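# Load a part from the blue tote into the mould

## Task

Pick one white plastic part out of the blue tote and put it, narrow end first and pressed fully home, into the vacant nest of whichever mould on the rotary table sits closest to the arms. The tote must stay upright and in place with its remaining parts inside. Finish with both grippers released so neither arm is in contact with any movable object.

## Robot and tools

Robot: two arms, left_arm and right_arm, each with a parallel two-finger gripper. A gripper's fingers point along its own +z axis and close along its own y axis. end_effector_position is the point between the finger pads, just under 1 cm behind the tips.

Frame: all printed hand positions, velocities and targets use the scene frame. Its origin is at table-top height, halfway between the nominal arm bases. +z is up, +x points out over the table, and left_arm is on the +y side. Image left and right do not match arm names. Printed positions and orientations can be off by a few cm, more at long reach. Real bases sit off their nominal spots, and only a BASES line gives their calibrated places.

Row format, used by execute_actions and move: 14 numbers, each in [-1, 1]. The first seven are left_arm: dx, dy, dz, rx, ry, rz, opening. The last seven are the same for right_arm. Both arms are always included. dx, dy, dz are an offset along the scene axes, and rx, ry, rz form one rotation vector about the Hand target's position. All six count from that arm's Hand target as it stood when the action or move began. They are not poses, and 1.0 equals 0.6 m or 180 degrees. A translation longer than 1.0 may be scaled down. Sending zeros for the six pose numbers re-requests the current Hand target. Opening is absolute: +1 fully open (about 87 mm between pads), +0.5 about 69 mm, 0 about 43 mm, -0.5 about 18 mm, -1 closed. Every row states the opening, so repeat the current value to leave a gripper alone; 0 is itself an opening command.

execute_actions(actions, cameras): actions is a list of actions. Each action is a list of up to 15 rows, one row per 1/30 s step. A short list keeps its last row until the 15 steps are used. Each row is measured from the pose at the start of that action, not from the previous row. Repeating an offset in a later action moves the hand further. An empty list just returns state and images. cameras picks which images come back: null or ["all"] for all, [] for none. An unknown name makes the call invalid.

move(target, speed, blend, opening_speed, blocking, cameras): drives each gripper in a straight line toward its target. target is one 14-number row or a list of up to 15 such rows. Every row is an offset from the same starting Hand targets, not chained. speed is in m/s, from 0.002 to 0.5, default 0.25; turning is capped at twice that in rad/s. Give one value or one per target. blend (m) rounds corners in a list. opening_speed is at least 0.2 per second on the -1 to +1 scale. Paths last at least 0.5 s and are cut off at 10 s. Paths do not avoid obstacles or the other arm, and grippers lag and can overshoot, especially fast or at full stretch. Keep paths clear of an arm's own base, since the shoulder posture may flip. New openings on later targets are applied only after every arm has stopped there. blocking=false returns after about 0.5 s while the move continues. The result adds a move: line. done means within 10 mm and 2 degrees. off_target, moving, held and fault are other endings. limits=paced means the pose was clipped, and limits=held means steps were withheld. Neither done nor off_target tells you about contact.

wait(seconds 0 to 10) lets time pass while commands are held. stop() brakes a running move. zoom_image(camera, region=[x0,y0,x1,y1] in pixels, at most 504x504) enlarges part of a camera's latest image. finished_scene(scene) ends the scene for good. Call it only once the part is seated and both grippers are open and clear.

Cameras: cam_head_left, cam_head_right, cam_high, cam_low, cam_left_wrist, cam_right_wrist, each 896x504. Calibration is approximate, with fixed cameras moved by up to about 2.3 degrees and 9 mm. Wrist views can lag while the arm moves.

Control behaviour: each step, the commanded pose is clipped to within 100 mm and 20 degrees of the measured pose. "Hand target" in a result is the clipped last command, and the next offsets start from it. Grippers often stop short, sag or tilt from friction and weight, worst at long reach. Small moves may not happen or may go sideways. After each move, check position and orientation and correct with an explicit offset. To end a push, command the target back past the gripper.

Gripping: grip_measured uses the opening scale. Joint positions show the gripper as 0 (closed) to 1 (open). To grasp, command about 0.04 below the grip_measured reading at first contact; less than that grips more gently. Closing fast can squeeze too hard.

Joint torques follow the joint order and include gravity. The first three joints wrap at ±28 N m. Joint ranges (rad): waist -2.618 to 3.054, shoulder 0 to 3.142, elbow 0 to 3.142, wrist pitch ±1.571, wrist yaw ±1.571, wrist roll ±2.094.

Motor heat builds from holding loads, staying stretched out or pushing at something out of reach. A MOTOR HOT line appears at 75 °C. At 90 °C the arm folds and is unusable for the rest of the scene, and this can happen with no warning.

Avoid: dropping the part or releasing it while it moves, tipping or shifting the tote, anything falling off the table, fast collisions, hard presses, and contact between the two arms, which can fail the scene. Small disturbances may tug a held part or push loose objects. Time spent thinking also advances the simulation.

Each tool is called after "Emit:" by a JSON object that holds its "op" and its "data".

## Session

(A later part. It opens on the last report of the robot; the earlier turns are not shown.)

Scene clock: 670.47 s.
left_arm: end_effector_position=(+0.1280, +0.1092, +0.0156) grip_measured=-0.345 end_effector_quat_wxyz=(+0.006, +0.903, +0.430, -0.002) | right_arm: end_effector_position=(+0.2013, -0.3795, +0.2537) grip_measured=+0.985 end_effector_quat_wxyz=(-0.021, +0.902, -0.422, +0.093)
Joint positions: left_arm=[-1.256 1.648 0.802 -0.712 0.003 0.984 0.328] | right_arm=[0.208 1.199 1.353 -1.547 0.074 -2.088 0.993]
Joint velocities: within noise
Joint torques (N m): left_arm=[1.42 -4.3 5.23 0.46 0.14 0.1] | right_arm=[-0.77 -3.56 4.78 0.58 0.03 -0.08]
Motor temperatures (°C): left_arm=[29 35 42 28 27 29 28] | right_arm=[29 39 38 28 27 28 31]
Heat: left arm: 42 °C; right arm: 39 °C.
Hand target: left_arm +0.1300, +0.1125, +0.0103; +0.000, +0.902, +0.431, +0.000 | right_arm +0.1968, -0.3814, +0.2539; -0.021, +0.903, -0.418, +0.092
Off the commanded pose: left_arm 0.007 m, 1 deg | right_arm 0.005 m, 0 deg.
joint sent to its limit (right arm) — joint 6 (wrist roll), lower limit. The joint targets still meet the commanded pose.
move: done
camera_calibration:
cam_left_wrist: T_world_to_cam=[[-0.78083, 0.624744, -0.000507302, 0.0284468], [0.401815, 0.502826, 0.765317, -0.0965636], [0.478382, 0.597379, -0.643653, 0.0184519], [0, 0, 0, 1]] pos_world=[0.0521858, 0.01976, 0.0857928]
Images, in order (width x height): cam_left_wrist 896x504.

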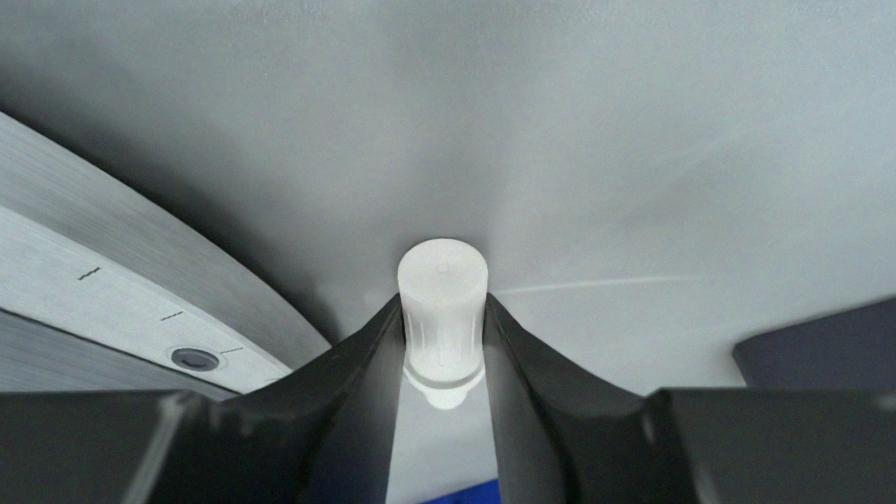

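Emit:
{"op": "move", "data": {"target": [[0,0,0.06,0,0,0,-0.5,0,0,0,0,0,0,1],[0.05,-0.033,0.367,0,0,0,-0.5,0,0,0,0,0,0,1],[0.233,-0.233,0.417,-0.28,-0.134,0.26,-0.5,0,0,0,0,0,0,1],[0.175,-0.128,0.4,-0.56,-0.2677,0.5206,-0.5,0,0,0,0,0,0,1]], "speed": [0.08,0.15,0.3,0.3], "blend": [0.01,0.03,0.04,0]}}

Scene clock: 717.90 s.
left_arm: end_effector_position=(+0.2376, +0.0360, +0.2566) grip_measured=-0.345 end_effector_quat_wxyz=(+0.727, -0.004, +0.686, -0.008) | right_arm: end_effector_position=(+0.2013, -0.3795, +0.2537) grip_measured=+0.985 end_effector_quat_wxyz=(-0.021, +0.902, -0.422, +0.093)
Joint positions: left_arm=[-1.443 1.548 0.651 1.346 -1.437 0.427 0.327] | right_arm=[0.208 1.199 1.353 -1.547 0.074 -2.088 0.993]
Joint velocities: within noise
Joint torques (N m): left_arm=[0.05 -3.99 5.76 1.16 0.29 0.06] | right_arm=[-0.92 -3.34 4.74 0.57 0 -0.1]
Motor temperatures (°C): left_arm=[29 35 42 29 27 29 29] | right_arm=[29 38 38 28 27 28 31]
Heat: left arm: 42 °C; right arm: 38 °C.
Hand target: left_arm +0.2350, +0.0356, +0.2503; +0.732, +0.001, +0.681, +0.000 | right_arm +0.1968, -0.3814, +0.2539; -0.021, +0.903, -0.418, +0.092
Off the commanded pose: left_arm 0.007 m, 1 deg | right_arm 0.005 m, 0 deg.
joint sent to its limit (right arm) — joint 6 (wrist roll), lower limit. The joint targets still meet the commanded pose.
move: done
camera_calibration:
cam_left_wrist: T_world_to_cam=[[-0.0140645, -0.999619, 0.0237641, 0.0299528], [-0.732894, -0.00586162, -0.680318, 0.37063], [0.680198, -0.0269849, -0.732532, 0.162225], [0, 0, 0, 1]] pos_world=[0.161709, 0.0364915, 0.370269]
cam_right_wrist: T_world_to_cam=[[0.749645, 0.649037, 0.129546, 0.0585053], [0.270133, -0.478743, 0.835364, -0.422689], [0.604202, -0.591232, -0.534214, -0.0689227], [0, 0, 0, 1]] pos_world=[0.111967, -0.281081, 0.308701]

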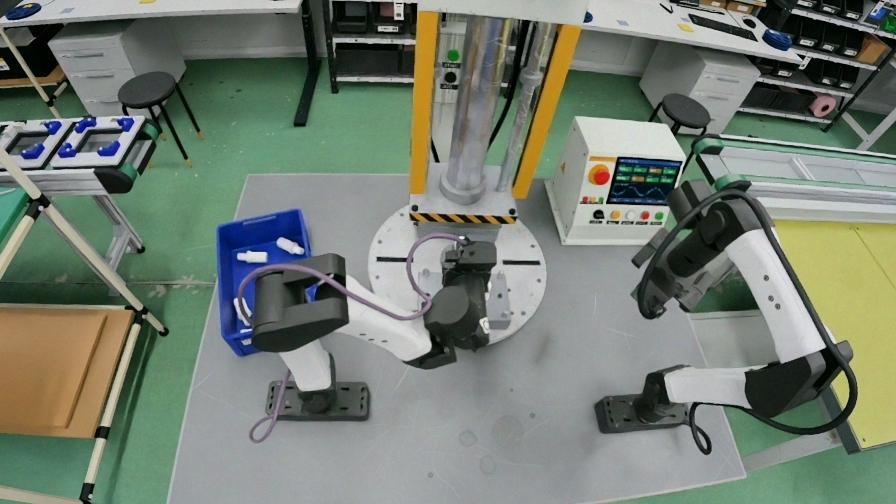

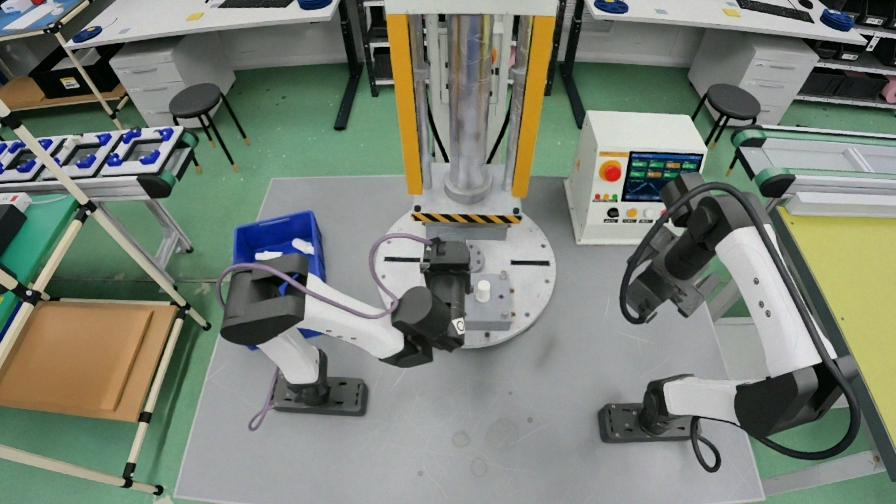

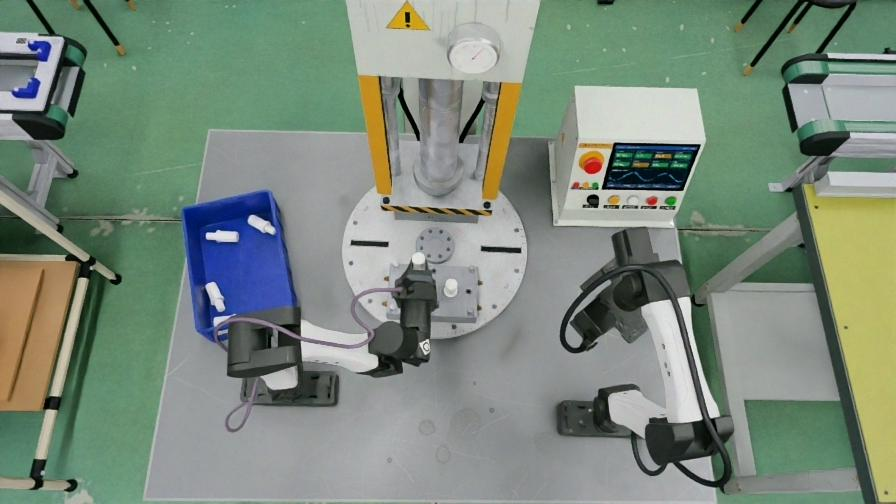

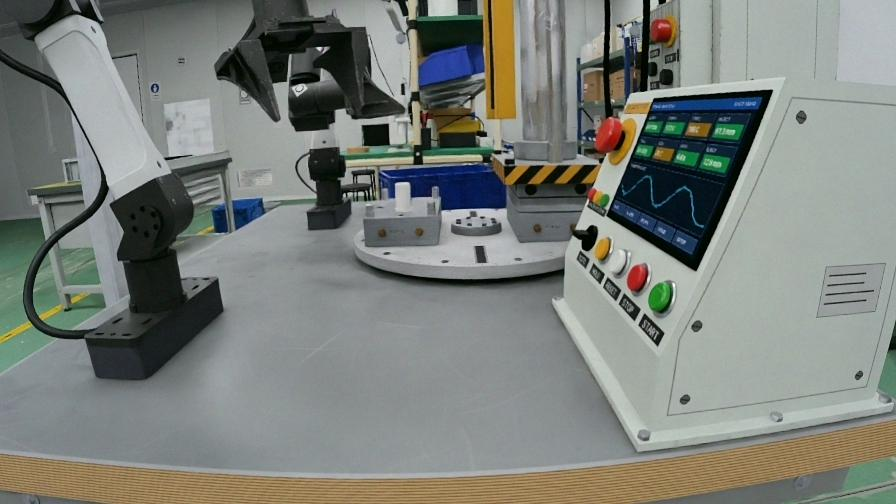

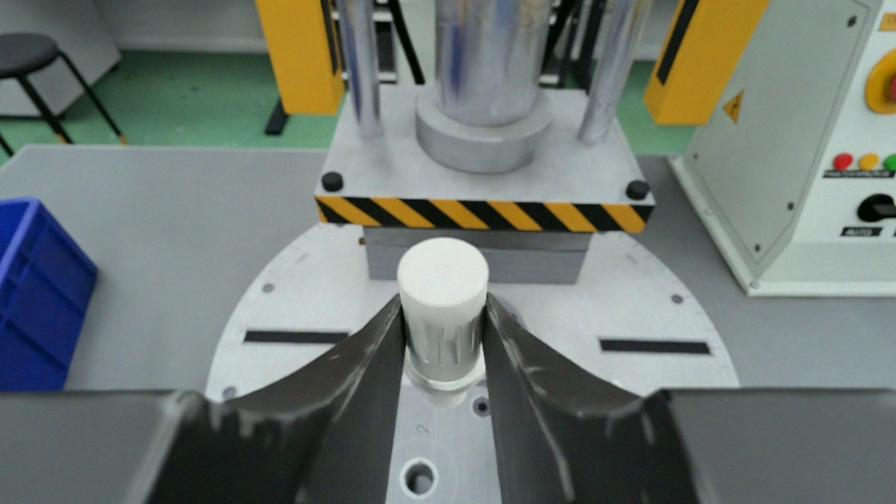

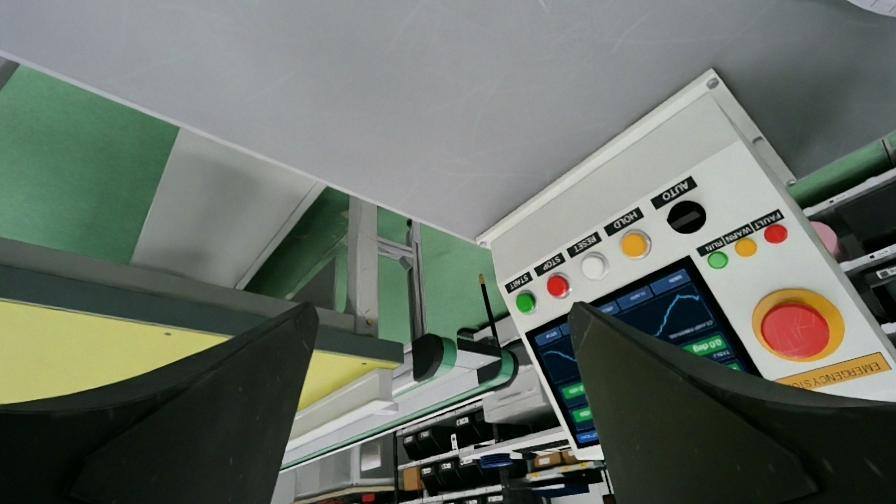

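Emit:
{"op": "move", "data": {"target": [0.0017,0.02,-0.150,0,0,0,-0.5,0,0,0,0,0,0,1], "cameras": ["cam_left_wrist","cam_high","cam_low"], "speed": 0.12}}

Emit:
{"op": "zoom_image", "data": {"camera": "cam_left_wrist", "region": [340, 220, 560, 504]}}

Emit:
{"op": "zoom_image", "data": {"camera": "cam_low", "region": [360, 110, 460, 260]}}

Scene clock: 727.63 s.
left_arm: end_effector_position=(+0.2354, +0.0459, +0.1646) grip_measured=-0.345 end_effector_quat_wxyz=(+0.718, +0.007, +0.696, -0.004) | right_arm: end_effector_position=(+0.2013, -0.3795, +0.2537) grip_measured=+0.985 end_effector_quat_wxyz=(-0.021, +0.902, -0.422, +0.093)
Joint positions: left_arm=[-1.443 1.784 0.478 1.543 -1.437 0.239 0.327] | right_arm=[0.208 1.199 1.353 -1.547 0.074 -2.088 0.993]
Joint velocities: within noise
Joint torques (N m): left_arm=[0.98 -4.53 4.21 1.35 0.22 -0.07] | right_arm=[-0.88 -3.4 4.78 0.59 0.02 -0.08]
Motor temperatures (°C): left_arm=[29 35 42 29 27 29 29] | right_arm=[29 38 38 28 27 28 31]
Heat: left arm: 42 °C; right arm: 38 °C.
Hand target: left_arm +0.2361, +0.0477, +0.1604; +0.732, +0.000, +0.681, +0.000 | right_arm +0.1968, -0.3814, +0.2539; -0.021, +0.903, -0.418, +0.092
Off the commanded pose: left_arm 0.005 m, 2 deg | right_arm 0.005 m, 0 deg.
joint sent to its limit (left arm) — joint 4 (wrist pitch), upper limit. The joint targets still meet the commanded pose.
joint sent to its limit (right arm) — joint 6 (wrist roll), lower limit. The joint targets still meet the commanded pose.
move: done
camera_calibration:
cam_left_wrist: T_world_to_cam=[[-0.0221443, -0.999753, 0.00182156, 0.0474867], [-0.750546, 0.0154207, -0.660639, 0.306425], [0.660447, -0.0159965, -0.750702, 0.103641], [0, 0, 0, 1]] pos_world=[0.162588, 0.0444075, 0.280153]
Images, in order (width x height): cam_high 896x504, cam_low 896x504, cam_left_wrist 896x504.

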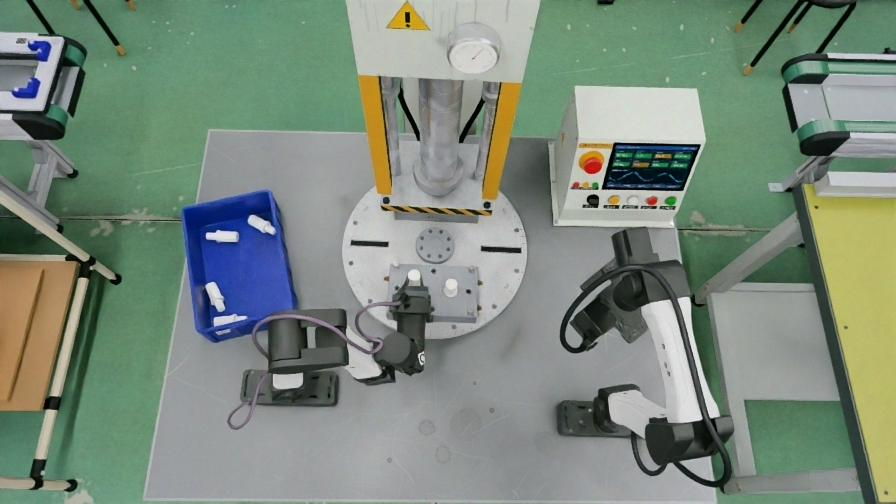

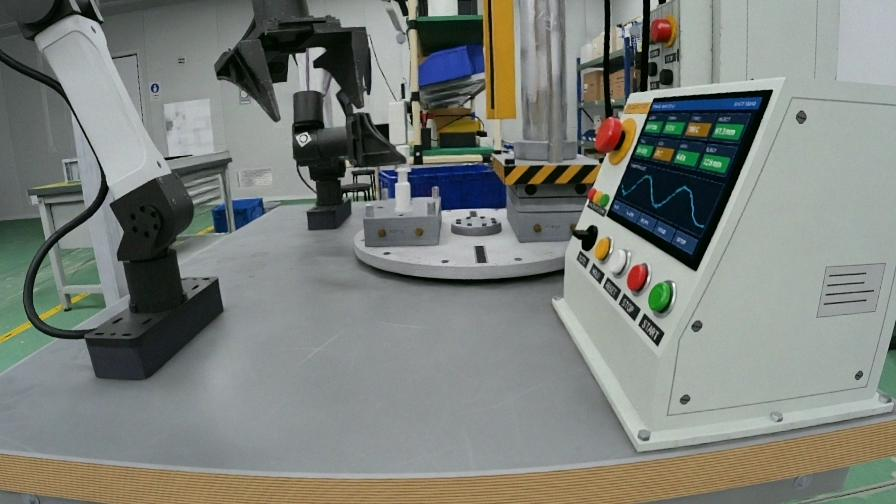

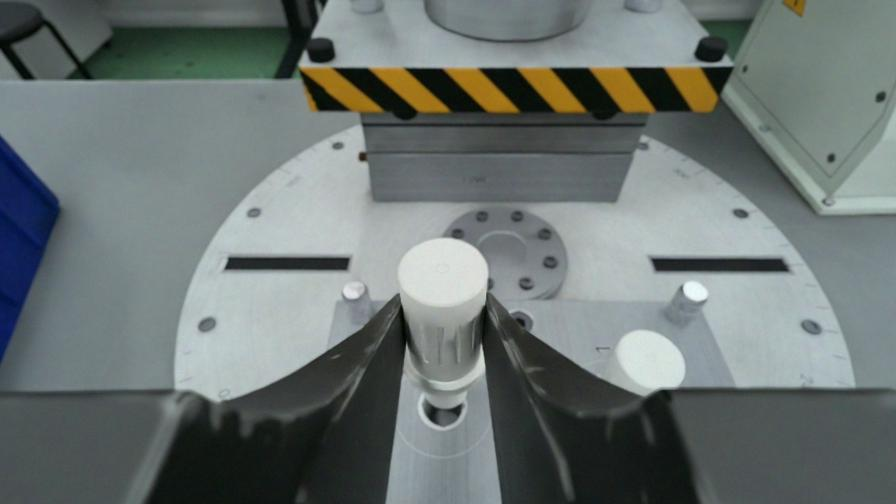

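Scaled by 1.775 from the camera's 896x504 image, which has a finer 1280x720 frame.

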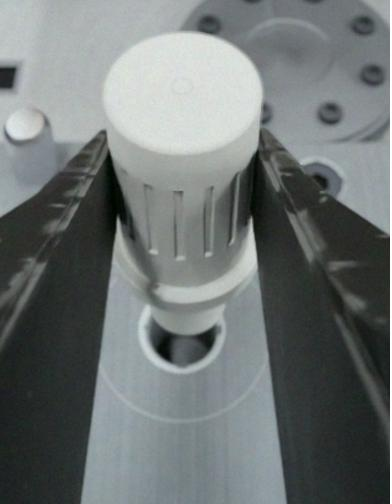

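Scaled by 3.360 from the camera's 896x504 image, which has a finer 1280x720 frame.

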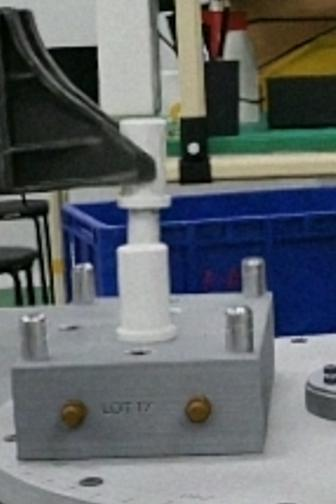

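Emit:
{"op": "move", "data": {"target": [0.0058,0.0025,-0.038,0,-0.013,0,-0.5,0,0,0,0,0,0,1], "cameras": ["cam_left_wrist","cam_low"], "speed": 0.08}}

Emit:
{"op": "zoom_image", "data": {"camera": "cam_left_wrist", "region": [390, 340, 500, 450]}}

Emit:
{"op": "zoom_image", "data": {"camera": "cam_low", "region": [380, 150, 440, 230]}}

Scene clock: 739.97 s.
left_arm: end_effector_position=(+0.2375, +0.0484, +0.1420) grip_measured=-0.345 end_effector_quat_wxyz=(+0.714, +0.002, +0.700, -0.002) | right_arm: end_effector_position=(+0.2013, -0.3795, +0.2537) grip_measured=+0.985 end_effector_quat_wxyz=(-0.021, +0.902, -0.422, +0.093)
Joint positions: left_arm=[-1.433 1.853 0.459 1.545 -1.437 0.15 0.327] | right_arm=[0.208 1.199 1.353 -1.547 0.074 -2.088 0.993]
Joint velocities: within noise
Joint torques (N m): left_arm=[1.37 -4.57 3.73 1.38 0.32 -0.06] | right_arm=[-0.88 -3.38 4.71 0.58 0.02 -0.09]
Motor temperatures (°C): left_arm=[29 34 42 30 27 29 29] | right_arm=[29 38 38 28 27 28 31]
Heat: left arm: 42 °C; right arm: 38 °C.
Hand target: left_arm +0.2395, +0.0492, +0.1375; +0.746, +0.001, +0.666, +0.001 | right_arm +0.1968, -0.3814, +0.2539; -0.021, +0.903, -0.418, +0.092
Off the commanded pose: left_arm 0.005 m, 5 deg | right_arm 0.005 m, 0 deg.
joint sent to its limit (left arm) — joint 4 (wrist pitch), upper limit. The joint targets are off in orientation, not in position.
joint sent to its limit (right arm) — joint 6 (wrist roll), lower limit. The joint targets still meet the commanded pose.
move: off_target (left_arm)
camera_calibration:
cam_left_wrist: T_world_to_cam=[[-0.0144684, -0.999877, 0.00604856, 0.0476853], [-0.758008, 0.0070231, -0.652207, 0.294081], [0.652085, -0.0140212, -0.758017, 0.0882975], [0, 0, 0, 1]] pos_world=[0.166028, 0.0468521, 0.258444]
Images, in order (width x height): cam_low 896x504, cam_left_wrist 896x504.

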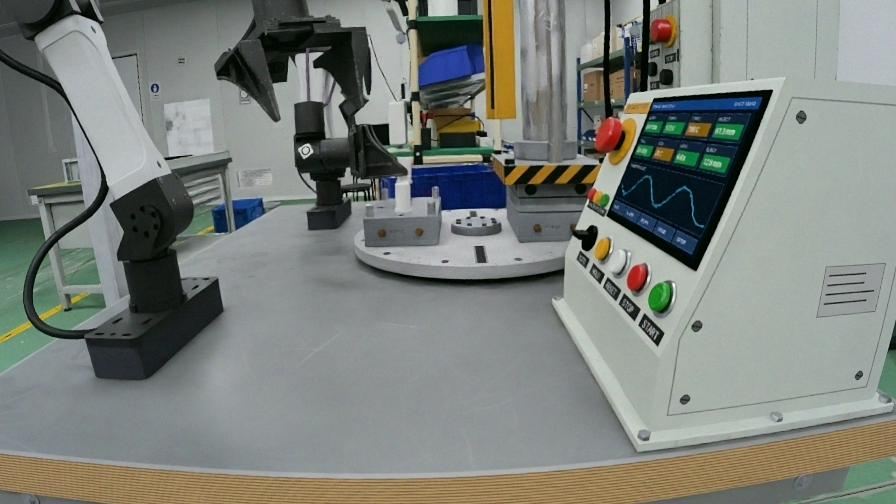

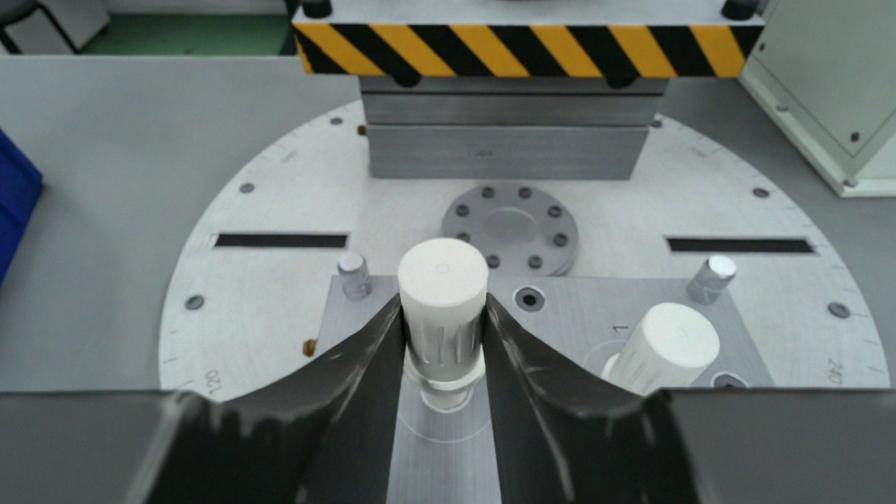

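Scaled by 4.582 from the camera's 896x504 image, which has a finer 1280x720 frame.

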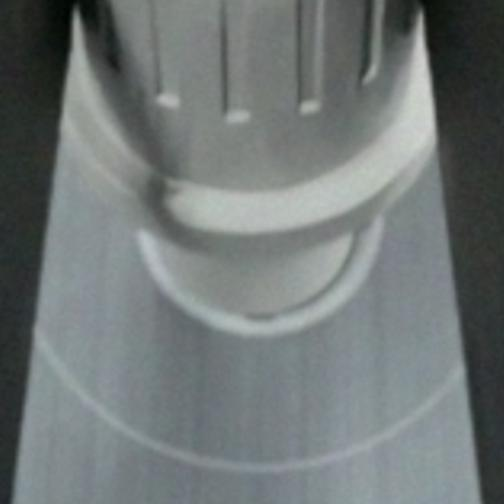

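Scaled by 6.300 from the camera's 896x504 image, which has a finer 1280x720 frame.

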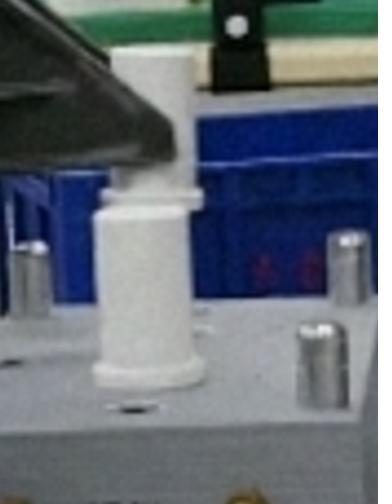

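Emit:
{"op": "move", "data": {"target": [0.0085,0.0,-0.009,0,0.006,0,-0.5,0,0,0,0,0,0,1], "cameras": ["cam_left_wrist","cam_low"], "speed": 0.05}}

Emit:
{"op": "zoom_image", "data": {"camera": "cam_left_wrist", "region": [390, 340, 500, 450]}}

Emit:
{"op": "zoom_image", "data": {"camera": "cam_low", "region": [380, 150, 440, 230]}}

Emit:
{"op": "zoom_image", "data": {"camera": "cam_head_right", "region": [400, 240, 520, 340]}}

Scene clock: 767.63 s.
left_arm: end_effector_position=(+0.2425, +0.0494, +0.1362) grip_measured=-0.345 end_effector_quat_wxyz=(+0.714, +0.001, +0.700, +0.000) | right_arm: end_effector_position=(+0.2013, -0.3795, +0.2537) grip_measured=+0.985 end_effector_quat_wxyz=(-0.021, +0.902, -0.422, +0.093)
Joint positions: left_arm=[-1.414 1.875 0.459 1.546 -1.424 0.129 0.327] | right_arm=[0.208 1.199 1.353 -1.547 0.074 -2.088 0.993]
Joint velocities: within noise
Joint torques (N m): left_arm=[1.36 -4.59 3.9 1.39 0.31 -0.05] | right_arm=[-0.95 -3.48 4.77 0.57 0.01 -0.1]
Motor temperatures (°C): left_arm=[29 34 40 31 27 29 29] | right_arm=[29 38 38 28 27 28 31]
Heat: left arm: 40 °C; right arm: 38 °C.
Hand target: left_arm +0.2446, +0.0492, +0.1321; +0.740, +0.001, +0.673, +0.000 | right_arm +0.1968, -0.3814, +0.2539; -0.021, +0.903, -0.418, +0.092
Off the commanded pose: left_arm 0.005 m, 4 deg | right_arm 0.005 m, 0 deg.
joint sent to its limit (left arm) — joint 4 (wrist pitch), upper limit. The joint targets are off in orientation, not in position.
joint sent to its limit (right arm) — joint 6 (wrist roll), lower limit. The joint targets still meet the commanded pose.
move: off_target (left_arm)
camera_calibration:
cam_left_wrist: T_world_to_cam=[[-0.00901772, -0.999949, 0.00449925, 0.0476737], [-0.758895, 0.00391379, -0.651201, 0.294252], [0.65115, -0.0092868, -0.758892, 0.0808032], [0, 0, 0, 1]] pos_world=[0.171121, 0.0472701, 0.252724]
Images, in order (width x height): cam_low 896x504, cam_left_wrist 896x504.

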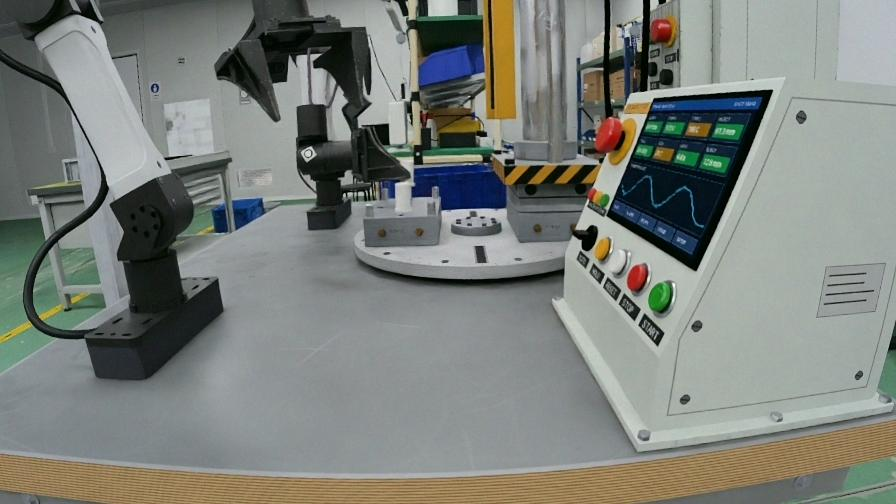

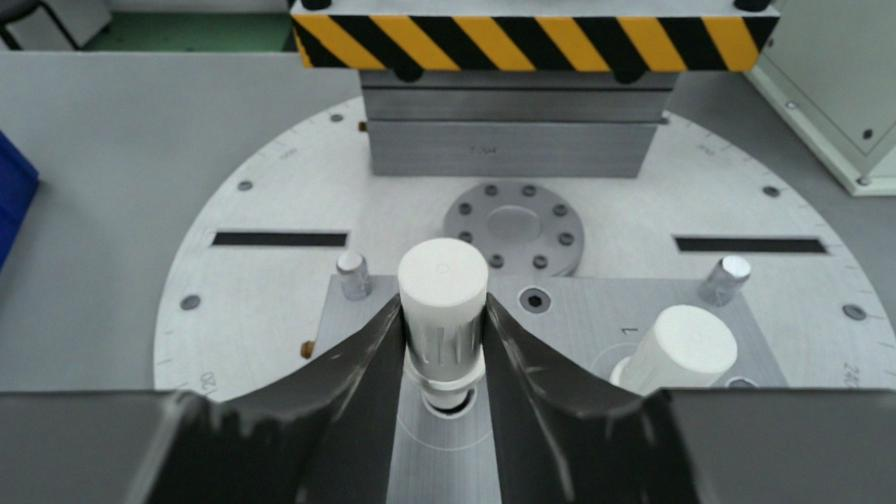

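Scaled by 4.582 from the camera's 896x504 image, which has a finer 1280x720 frame.

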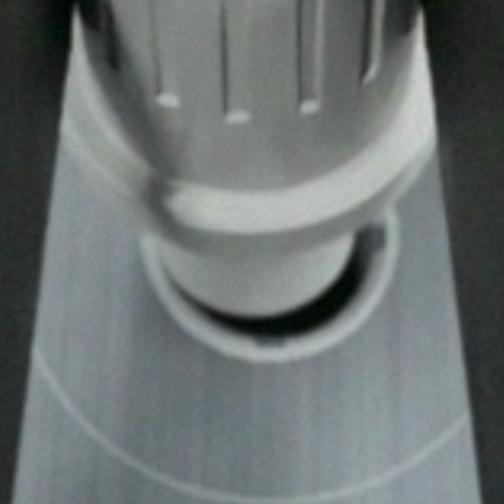

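Scaled by 6.300 from the camera's 896x504 image, which has a finer 1280x720 frame.

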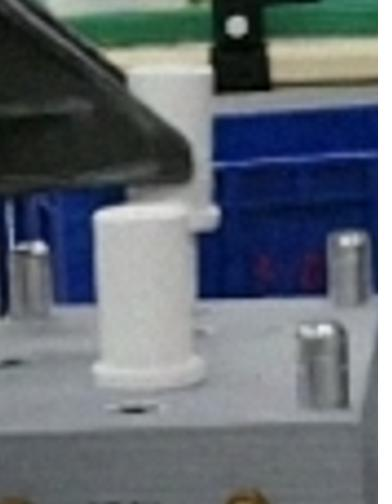

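This scene's latest camera images include none from cam_head_right. They are from: cam_low, cam_left_wrist. cam_head_right's image comes with the result of a call that names it in "cameras".

Emit:
{"op": "move", "data": {"target": [0.0018,-0.0022,-0.009,0,0,0,-0.5,0,0,0,0,0,0,1], "cameras": ["cam_left_wrist","cam_low"], "speed": 0.04}}

Emit:
{"op": "zoom_image", "data": {"camera": "cam_left_wrist", "region": [390, 340, 500, 450]}}

Emit:
{"op": "zoom_image", "data": {"camera": "cam_low", "region": [380, 150, 440, 230]}}

Scene clock: 775.40 s.
left_arm: end_effector_position=(+0.2434, +0.0492, +0.1300) grip_measured=-0.345 end_effector_quat_wxyz=(+0.713, +0.002, +0.701, +0.002) | right_arm: end_effector_position=(+0.2013, -0.3795, +0.2537) grip_measured=+0.985 end_effector_quat_wxyz=(-0.021, +0.902, -0.422, +0.093)
Joint positions: left_arm=[-1.411 1.898 0.459 1.546 -1.422 0.112 0.327] | right_arm=[0.208 1.199 1.353 -1.547 0.074 -2.088 0.993]
Joint velocities: within noise
Joint torques (N m): left_arm=[1.36 -4.67 4.3 1.4 0.3 -0.1] | right_arm=[-0.9 -3.38 4.78 0.56 0.02 -0.1]
Motor temperatures (°C): left_arm=[29 34 40 31 27 29 29] | right_arm=[29 38 38 28 27 28 31]
Heat: left arm: 40 °C; right arm: 38 °C.
Hand target: left_arm +0.2457, +0.0478, +0.1267; +0.740, +0.001, +0.673, +0.000 | right_arm +0.1968, -0.3814, +0.2539; -0.021, +0.903, -0.418, +0.092
Off the commanded pose: left_arm 0.004 m, 4 deg | right_arm 0.005 m, 0 deg.
joint sent to its limit (left arm) — joint 4 (wrist pitch), upper limit. The joint targets are off in orientation, not in position.
joint sent to its limit (right arm) — joint 6 (wrist roll), lower limit. The joint targets still meet the commanded pose.
move: off_target (left_arm)
camera_calibration:
cam_left_wrist: T_world_to_cam=[[-0.00853955, -0.999964, 0.000138331, 0.0479709], [-0.760833, 0.00640764, -0.648916, 0.290931], [0.648891, -0.00564669, -0.76086, 0.0761359], [0, 0, 0, 1]] pos_world=[0.172356, 0.0465349, 0.246712]
Images, in order (width x height): cam_low 896x504, cam_left_wrist 896x504.

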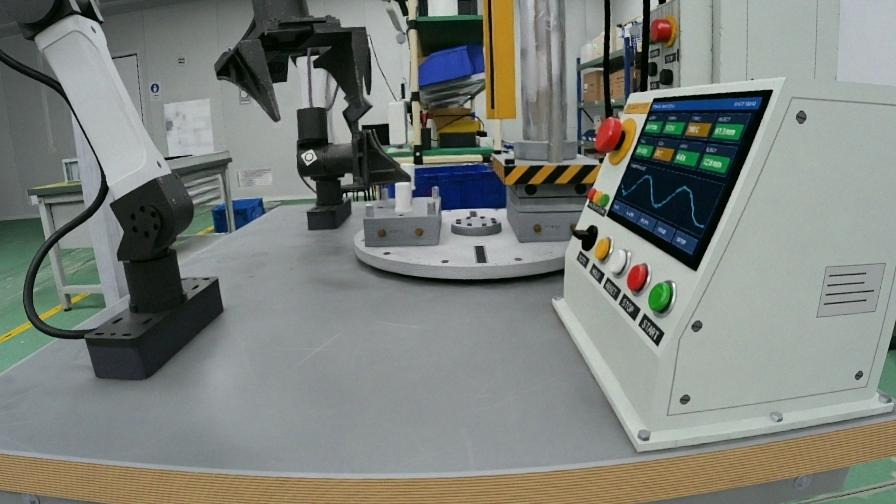

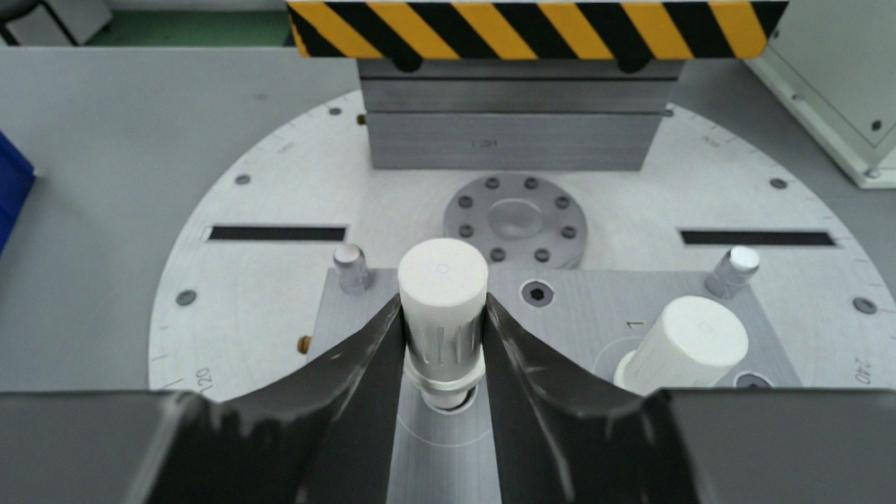

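Scaled by 4.582 from the camera's 896x504 image, which has a finer 1280x720 frame.

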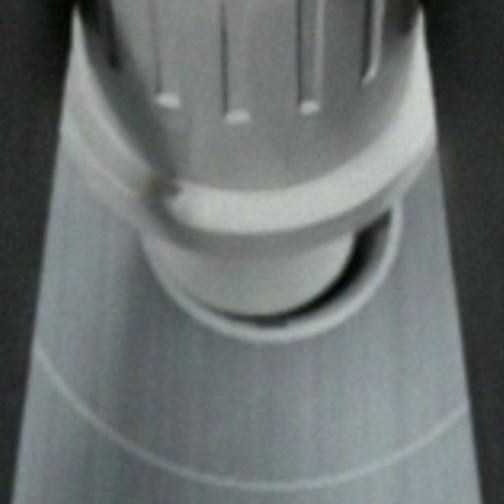

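Scaled by 6.300 from the camera's 896x504 image, which has a finer 1280x720 frame.

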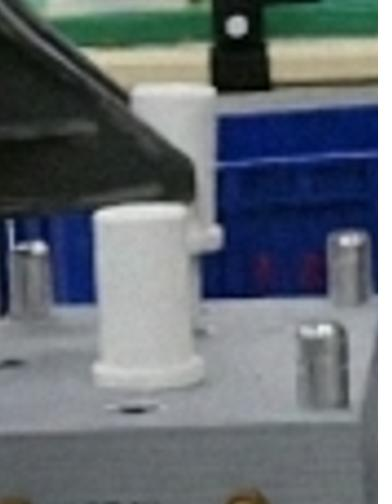

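Emit:
{"op": "move", "data": {"target": [0.0,-0.004,0.001,0,0,0,-0.5,0,0,0,0,0,0,1], "cameras": ["cam_left_wrist"], "speed": 0.04}}

Emit:
{"op": "zoom_image", "data": {"camera": "cam_left_wrist", "region": [390, 340, 500, 450]}}

Scene clock: 782.03 s.
left_arm: end_effector_position=(+0.2434, +0.0492, +0.1300) grip_measured=-0.345 end_effector_quat_wxyz=(+0.713, +0.002, +0.701, +0.002) | right_arm: end_effector_position=(+0.2013, -0.3795, +0.2537) grip_measured=+0.985 end_effector_quat_wxyz=(-0.021, +0.902, -0.422, +0.093)
Joint positions: left_arm=[-1.411 1.898 0.459 1.546 -1.422 0.111 0.327] | right_arm=[0.208 1.199 1.353 -1.547 0.074 -2.088 0.993]
Joint velocities: within noise
Joint torques (N m): left_arm=[1.26 -4.36 5.23 1.4 0.29 -0.02] | right_arm=[-0.79 -3.37 4.82 0.58 0.01 -0.1]
Motor temperatures (°C): left_arm=[29 34 40 31 27 29 29] | right_arm=[29 38 38 28 27 28 31]
Heat: left arm: 40 °C; right arm: 38 °C.
Hand target: left_arm +0.2456, +0.0454, +0.1273; +0.740, +0.001, +0.673, +0.000 | right_arm +0.1968, -0.3814, +0.2539; -0.021, +0.903, -0.418, +0.092
Off the commanded pose: left_arm 0.005 m, 4 deg | right_arm 0.005 m, 0 deg.
joint sent to its limit (left arm) — joint 4 (wrist pitch), upper limit. The joint targets are off in orientation, not in position.
joint sent to its limit (right arm) — joint 6 (wrist roll), lower limit. The joint targets still meet the commanded pose.
move: off_target (left_arm)
camera_calibration:
cam_left_wrist: T_world_to_cam=[[-0.0085516, -0.999963, 0.000901164, 0.0478429], [-0.760834, 0.00592178, -0.64892, 0.290956], [0.648891, -0.00623494, -0.760856, 0.0761642], [0, 0, 0, 1]] pos_world=[0.172356, 0.046593, 0.246714]
Images, in order (width x height): cam_left_wrist 896x504.

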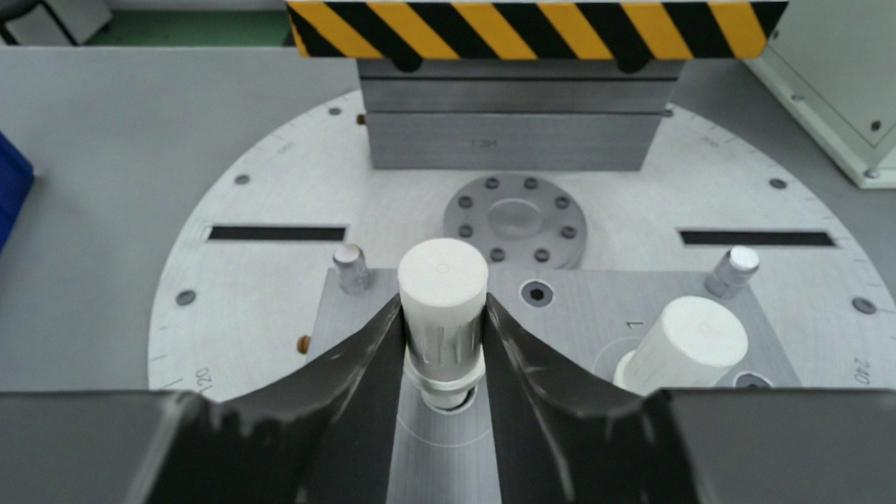

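Scaled by 4.582 from the camera's 896x504 image, which has a finer 1280x720 frame.

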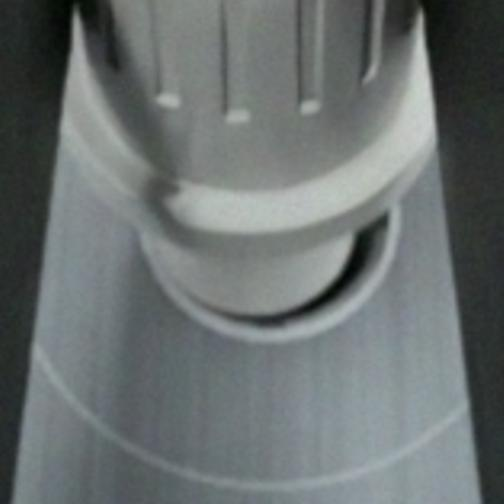

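Emit:
{"op": "move", "data": {"target": [[0.0,-0.004,0.012,0,0,0,-0.5,0,0,0,0,0,0,1],[0.0,-0.003,0.004,0,0,0,-0.5,0,0,0,0,0,0,1]], "cameras": ["cam_left_wrist"], "speed": 0.04}}

Emit:
{"op": "zoom_image", "data": {"camera": "cam_left_wrist", "region": [390, 340, 500, 450]}}

Scene clock: 788.03 s.
left_arm: end_effector_position=(+0.2436, +0.0482, +0.1312) grip_measured=-0.345 end_effector_quat_wxyz=(+0.713, +0.005, +0.701, +0.004) | right_arm: end_effector_position=(+0.2013, -0.3795, +0.2537) grip_measured=+0.985 end_effector_quat_wxyz=(-0.021, +0.902, -0.422, +0.093)
Joint positions: left_arm=[-1.411 1.898 0.465 1.546 -1.422 0.125 0.327] | right_arm=[0.208 1.199 1.353 -1.547 0.074 -2.088 0.993]
Joint velocities: within noise
Joint torques (N m): left_arm=[1.16 -4.66 5.48 1.4 0.29 -0.05] | right_arm=[-0.85 -3.38 4.75 0.56 0.02 -0.1]
Motor temperatures (°C): left_arm=[29 35 40 31 27 29 29] | right_arm=[29 38 38 28 27 28 31]
Heat: left arm: 40 °C; right arm: 38 °C.
Hand target: left_arm +0.2457, +0.0436, +0.1298; +0.740, +0.001, +0.673, +0.000 | right_arm +0.1968, -0.3814, +0.2539; -0.021, +0.903, -0.418, +0.092
Off the commanded pose: left_arm 0.005 m, 4 deg | right_arm 0.005 m, 0 deg.
joint sent to its limit (left arm) — joint 4 (wrist pitch), upper limit. The joint targets are off in orientation, not in position.
joint sent to its limit (right arm) — joint 6 (wrist roll), lower limit. The joint targets still meet the commanded pose.
move: off_target (left_arm)
camera_calibration:
cam_left_wrist: T_world_to_cam=[[-0.00832579, -0.999942, -0.00680013, 0.0477674], [-0.760246, 0.0107473, -0.649546, 0.291612], [0.649582, -0.000238215, -0.760292, 0.0763648], [0, 0, 0, 1]] pos_world=[0.172489, 0.0446488, 0.2478]
Images, in order (width x height): cam_left_wrist 896x504.

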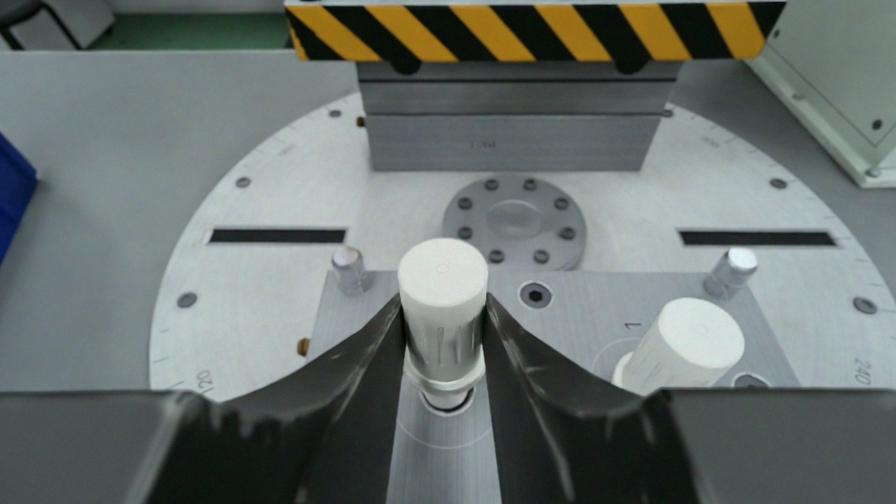

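Scaled by 4.582 from the camera's 896x504 image, which has a finer 1280x720 frame.

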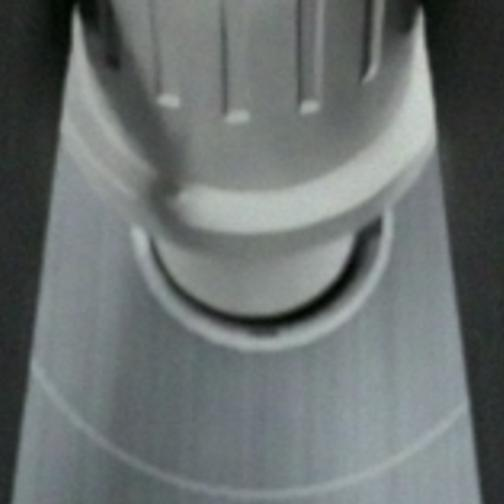

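Emit:
{"op": "move", "data": {"target": [0.0,-0.0012,-0.007,0,0,0,-0.5,0,0,0,0,0,0,1], "cameras": ["cam_left_wrist"], "speed": 0.04}}

Emit:
{"op": "zoom_image", "data": {"camera": "cam_left_wrist", "region": [390, 340, 500, 450]}}

Scene clock: 796.40 s.
left_arm: end_effector_position=(+0.2436, +0.0477, +0.1270) grip_measured=-0.345 end_effector_quat_wxyz=(+0.712, +0.006, +0.702, +0.005) | right_arm: end_effector_position=(+0.2013, -0.3795, +0.2537) grip_measured=+0.985 end_effector_quat_wxyz=(-0.021, +0.902, -0.422, +0.093)
Joint positions: left_arm=[-1.411 1.914 0.465 1.548 -1.42 0.113 0.327] | right_arm=[0.208 1.199 1.353 -1.547 0.074 -2.088 0.993]
Joint velocities: within noise
Joint torques (N m): left_arm=[1.13 -4.64 5.6 1.38 0.26 -0.08] | right_arm=[-0.92 -3.38 4.78 0.56 0.03 -0.06]
Motor temperatures (°C): left_arm=[29 35 40 31 27 29 30] | right_arm=[29 38 38 28 27 28 31]
Heat: left arm: 40 °C; right arm: 38 °C.
Hand target: left_arm +0.2457, +0.0428, +0.1256; +0.740, +0.001, +0.673, +0.000 | right_arm +0.1968, -0.3814, +0.2539; -0.021, +0.903, -0.418, +0.092
Off the commanded pose: left_arm 0.005 m, 5 deg | right_arm 0.005 m, 0 deg.
joint sent to its limit (left arm) — joint 4 (wrist pitch), upper limit. The joint targets are off in orientation, not in position.
joint sent to its limit (right arm) — joint 6 (wrist roll), lower limit. The joint targets still meet the commanded pose.
move: off_target (left_arm)
camera_calibration:
cam_left_wrist: T_world_to_cam=[[-0.00966461, -0.999917, -0.00856028, 0.0477941], [-0.761473, 0.0129081, -0.648068, 0.288878], [0.648124, 0.000255098, -0.761534, 0.0736777], [0, 0, 0, 1]] pos_world=[0.172683, 0.0440425, 0.24373]
Images, in order (width x height): cam_left_wrist 896x504.

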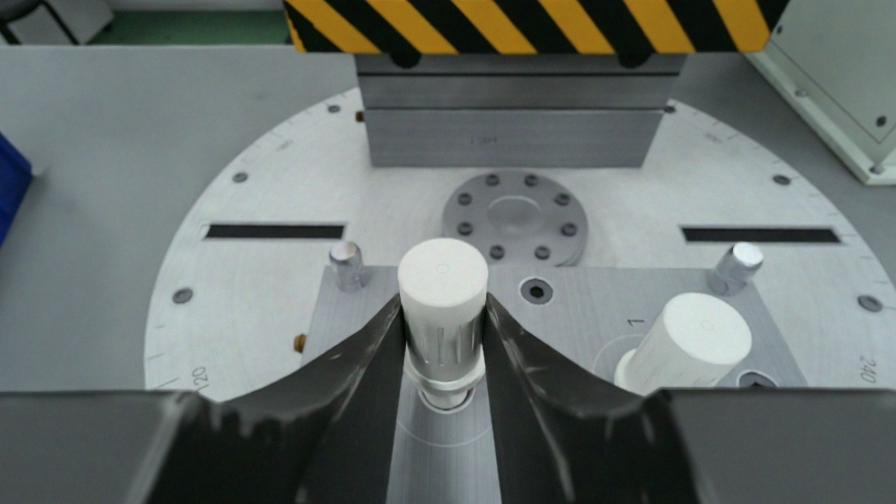

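Scaled by 4.582 from the camera's 896x504 image, which has a finer 1280x720 frame.

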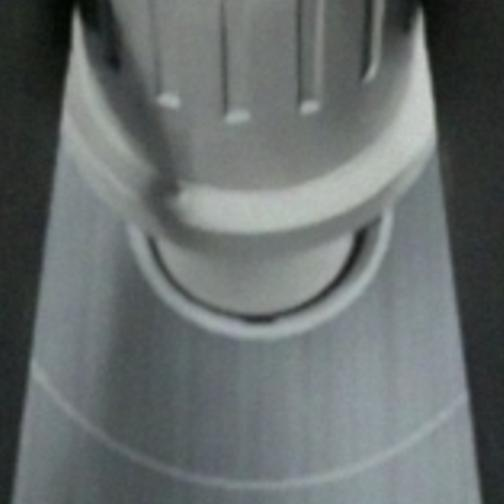

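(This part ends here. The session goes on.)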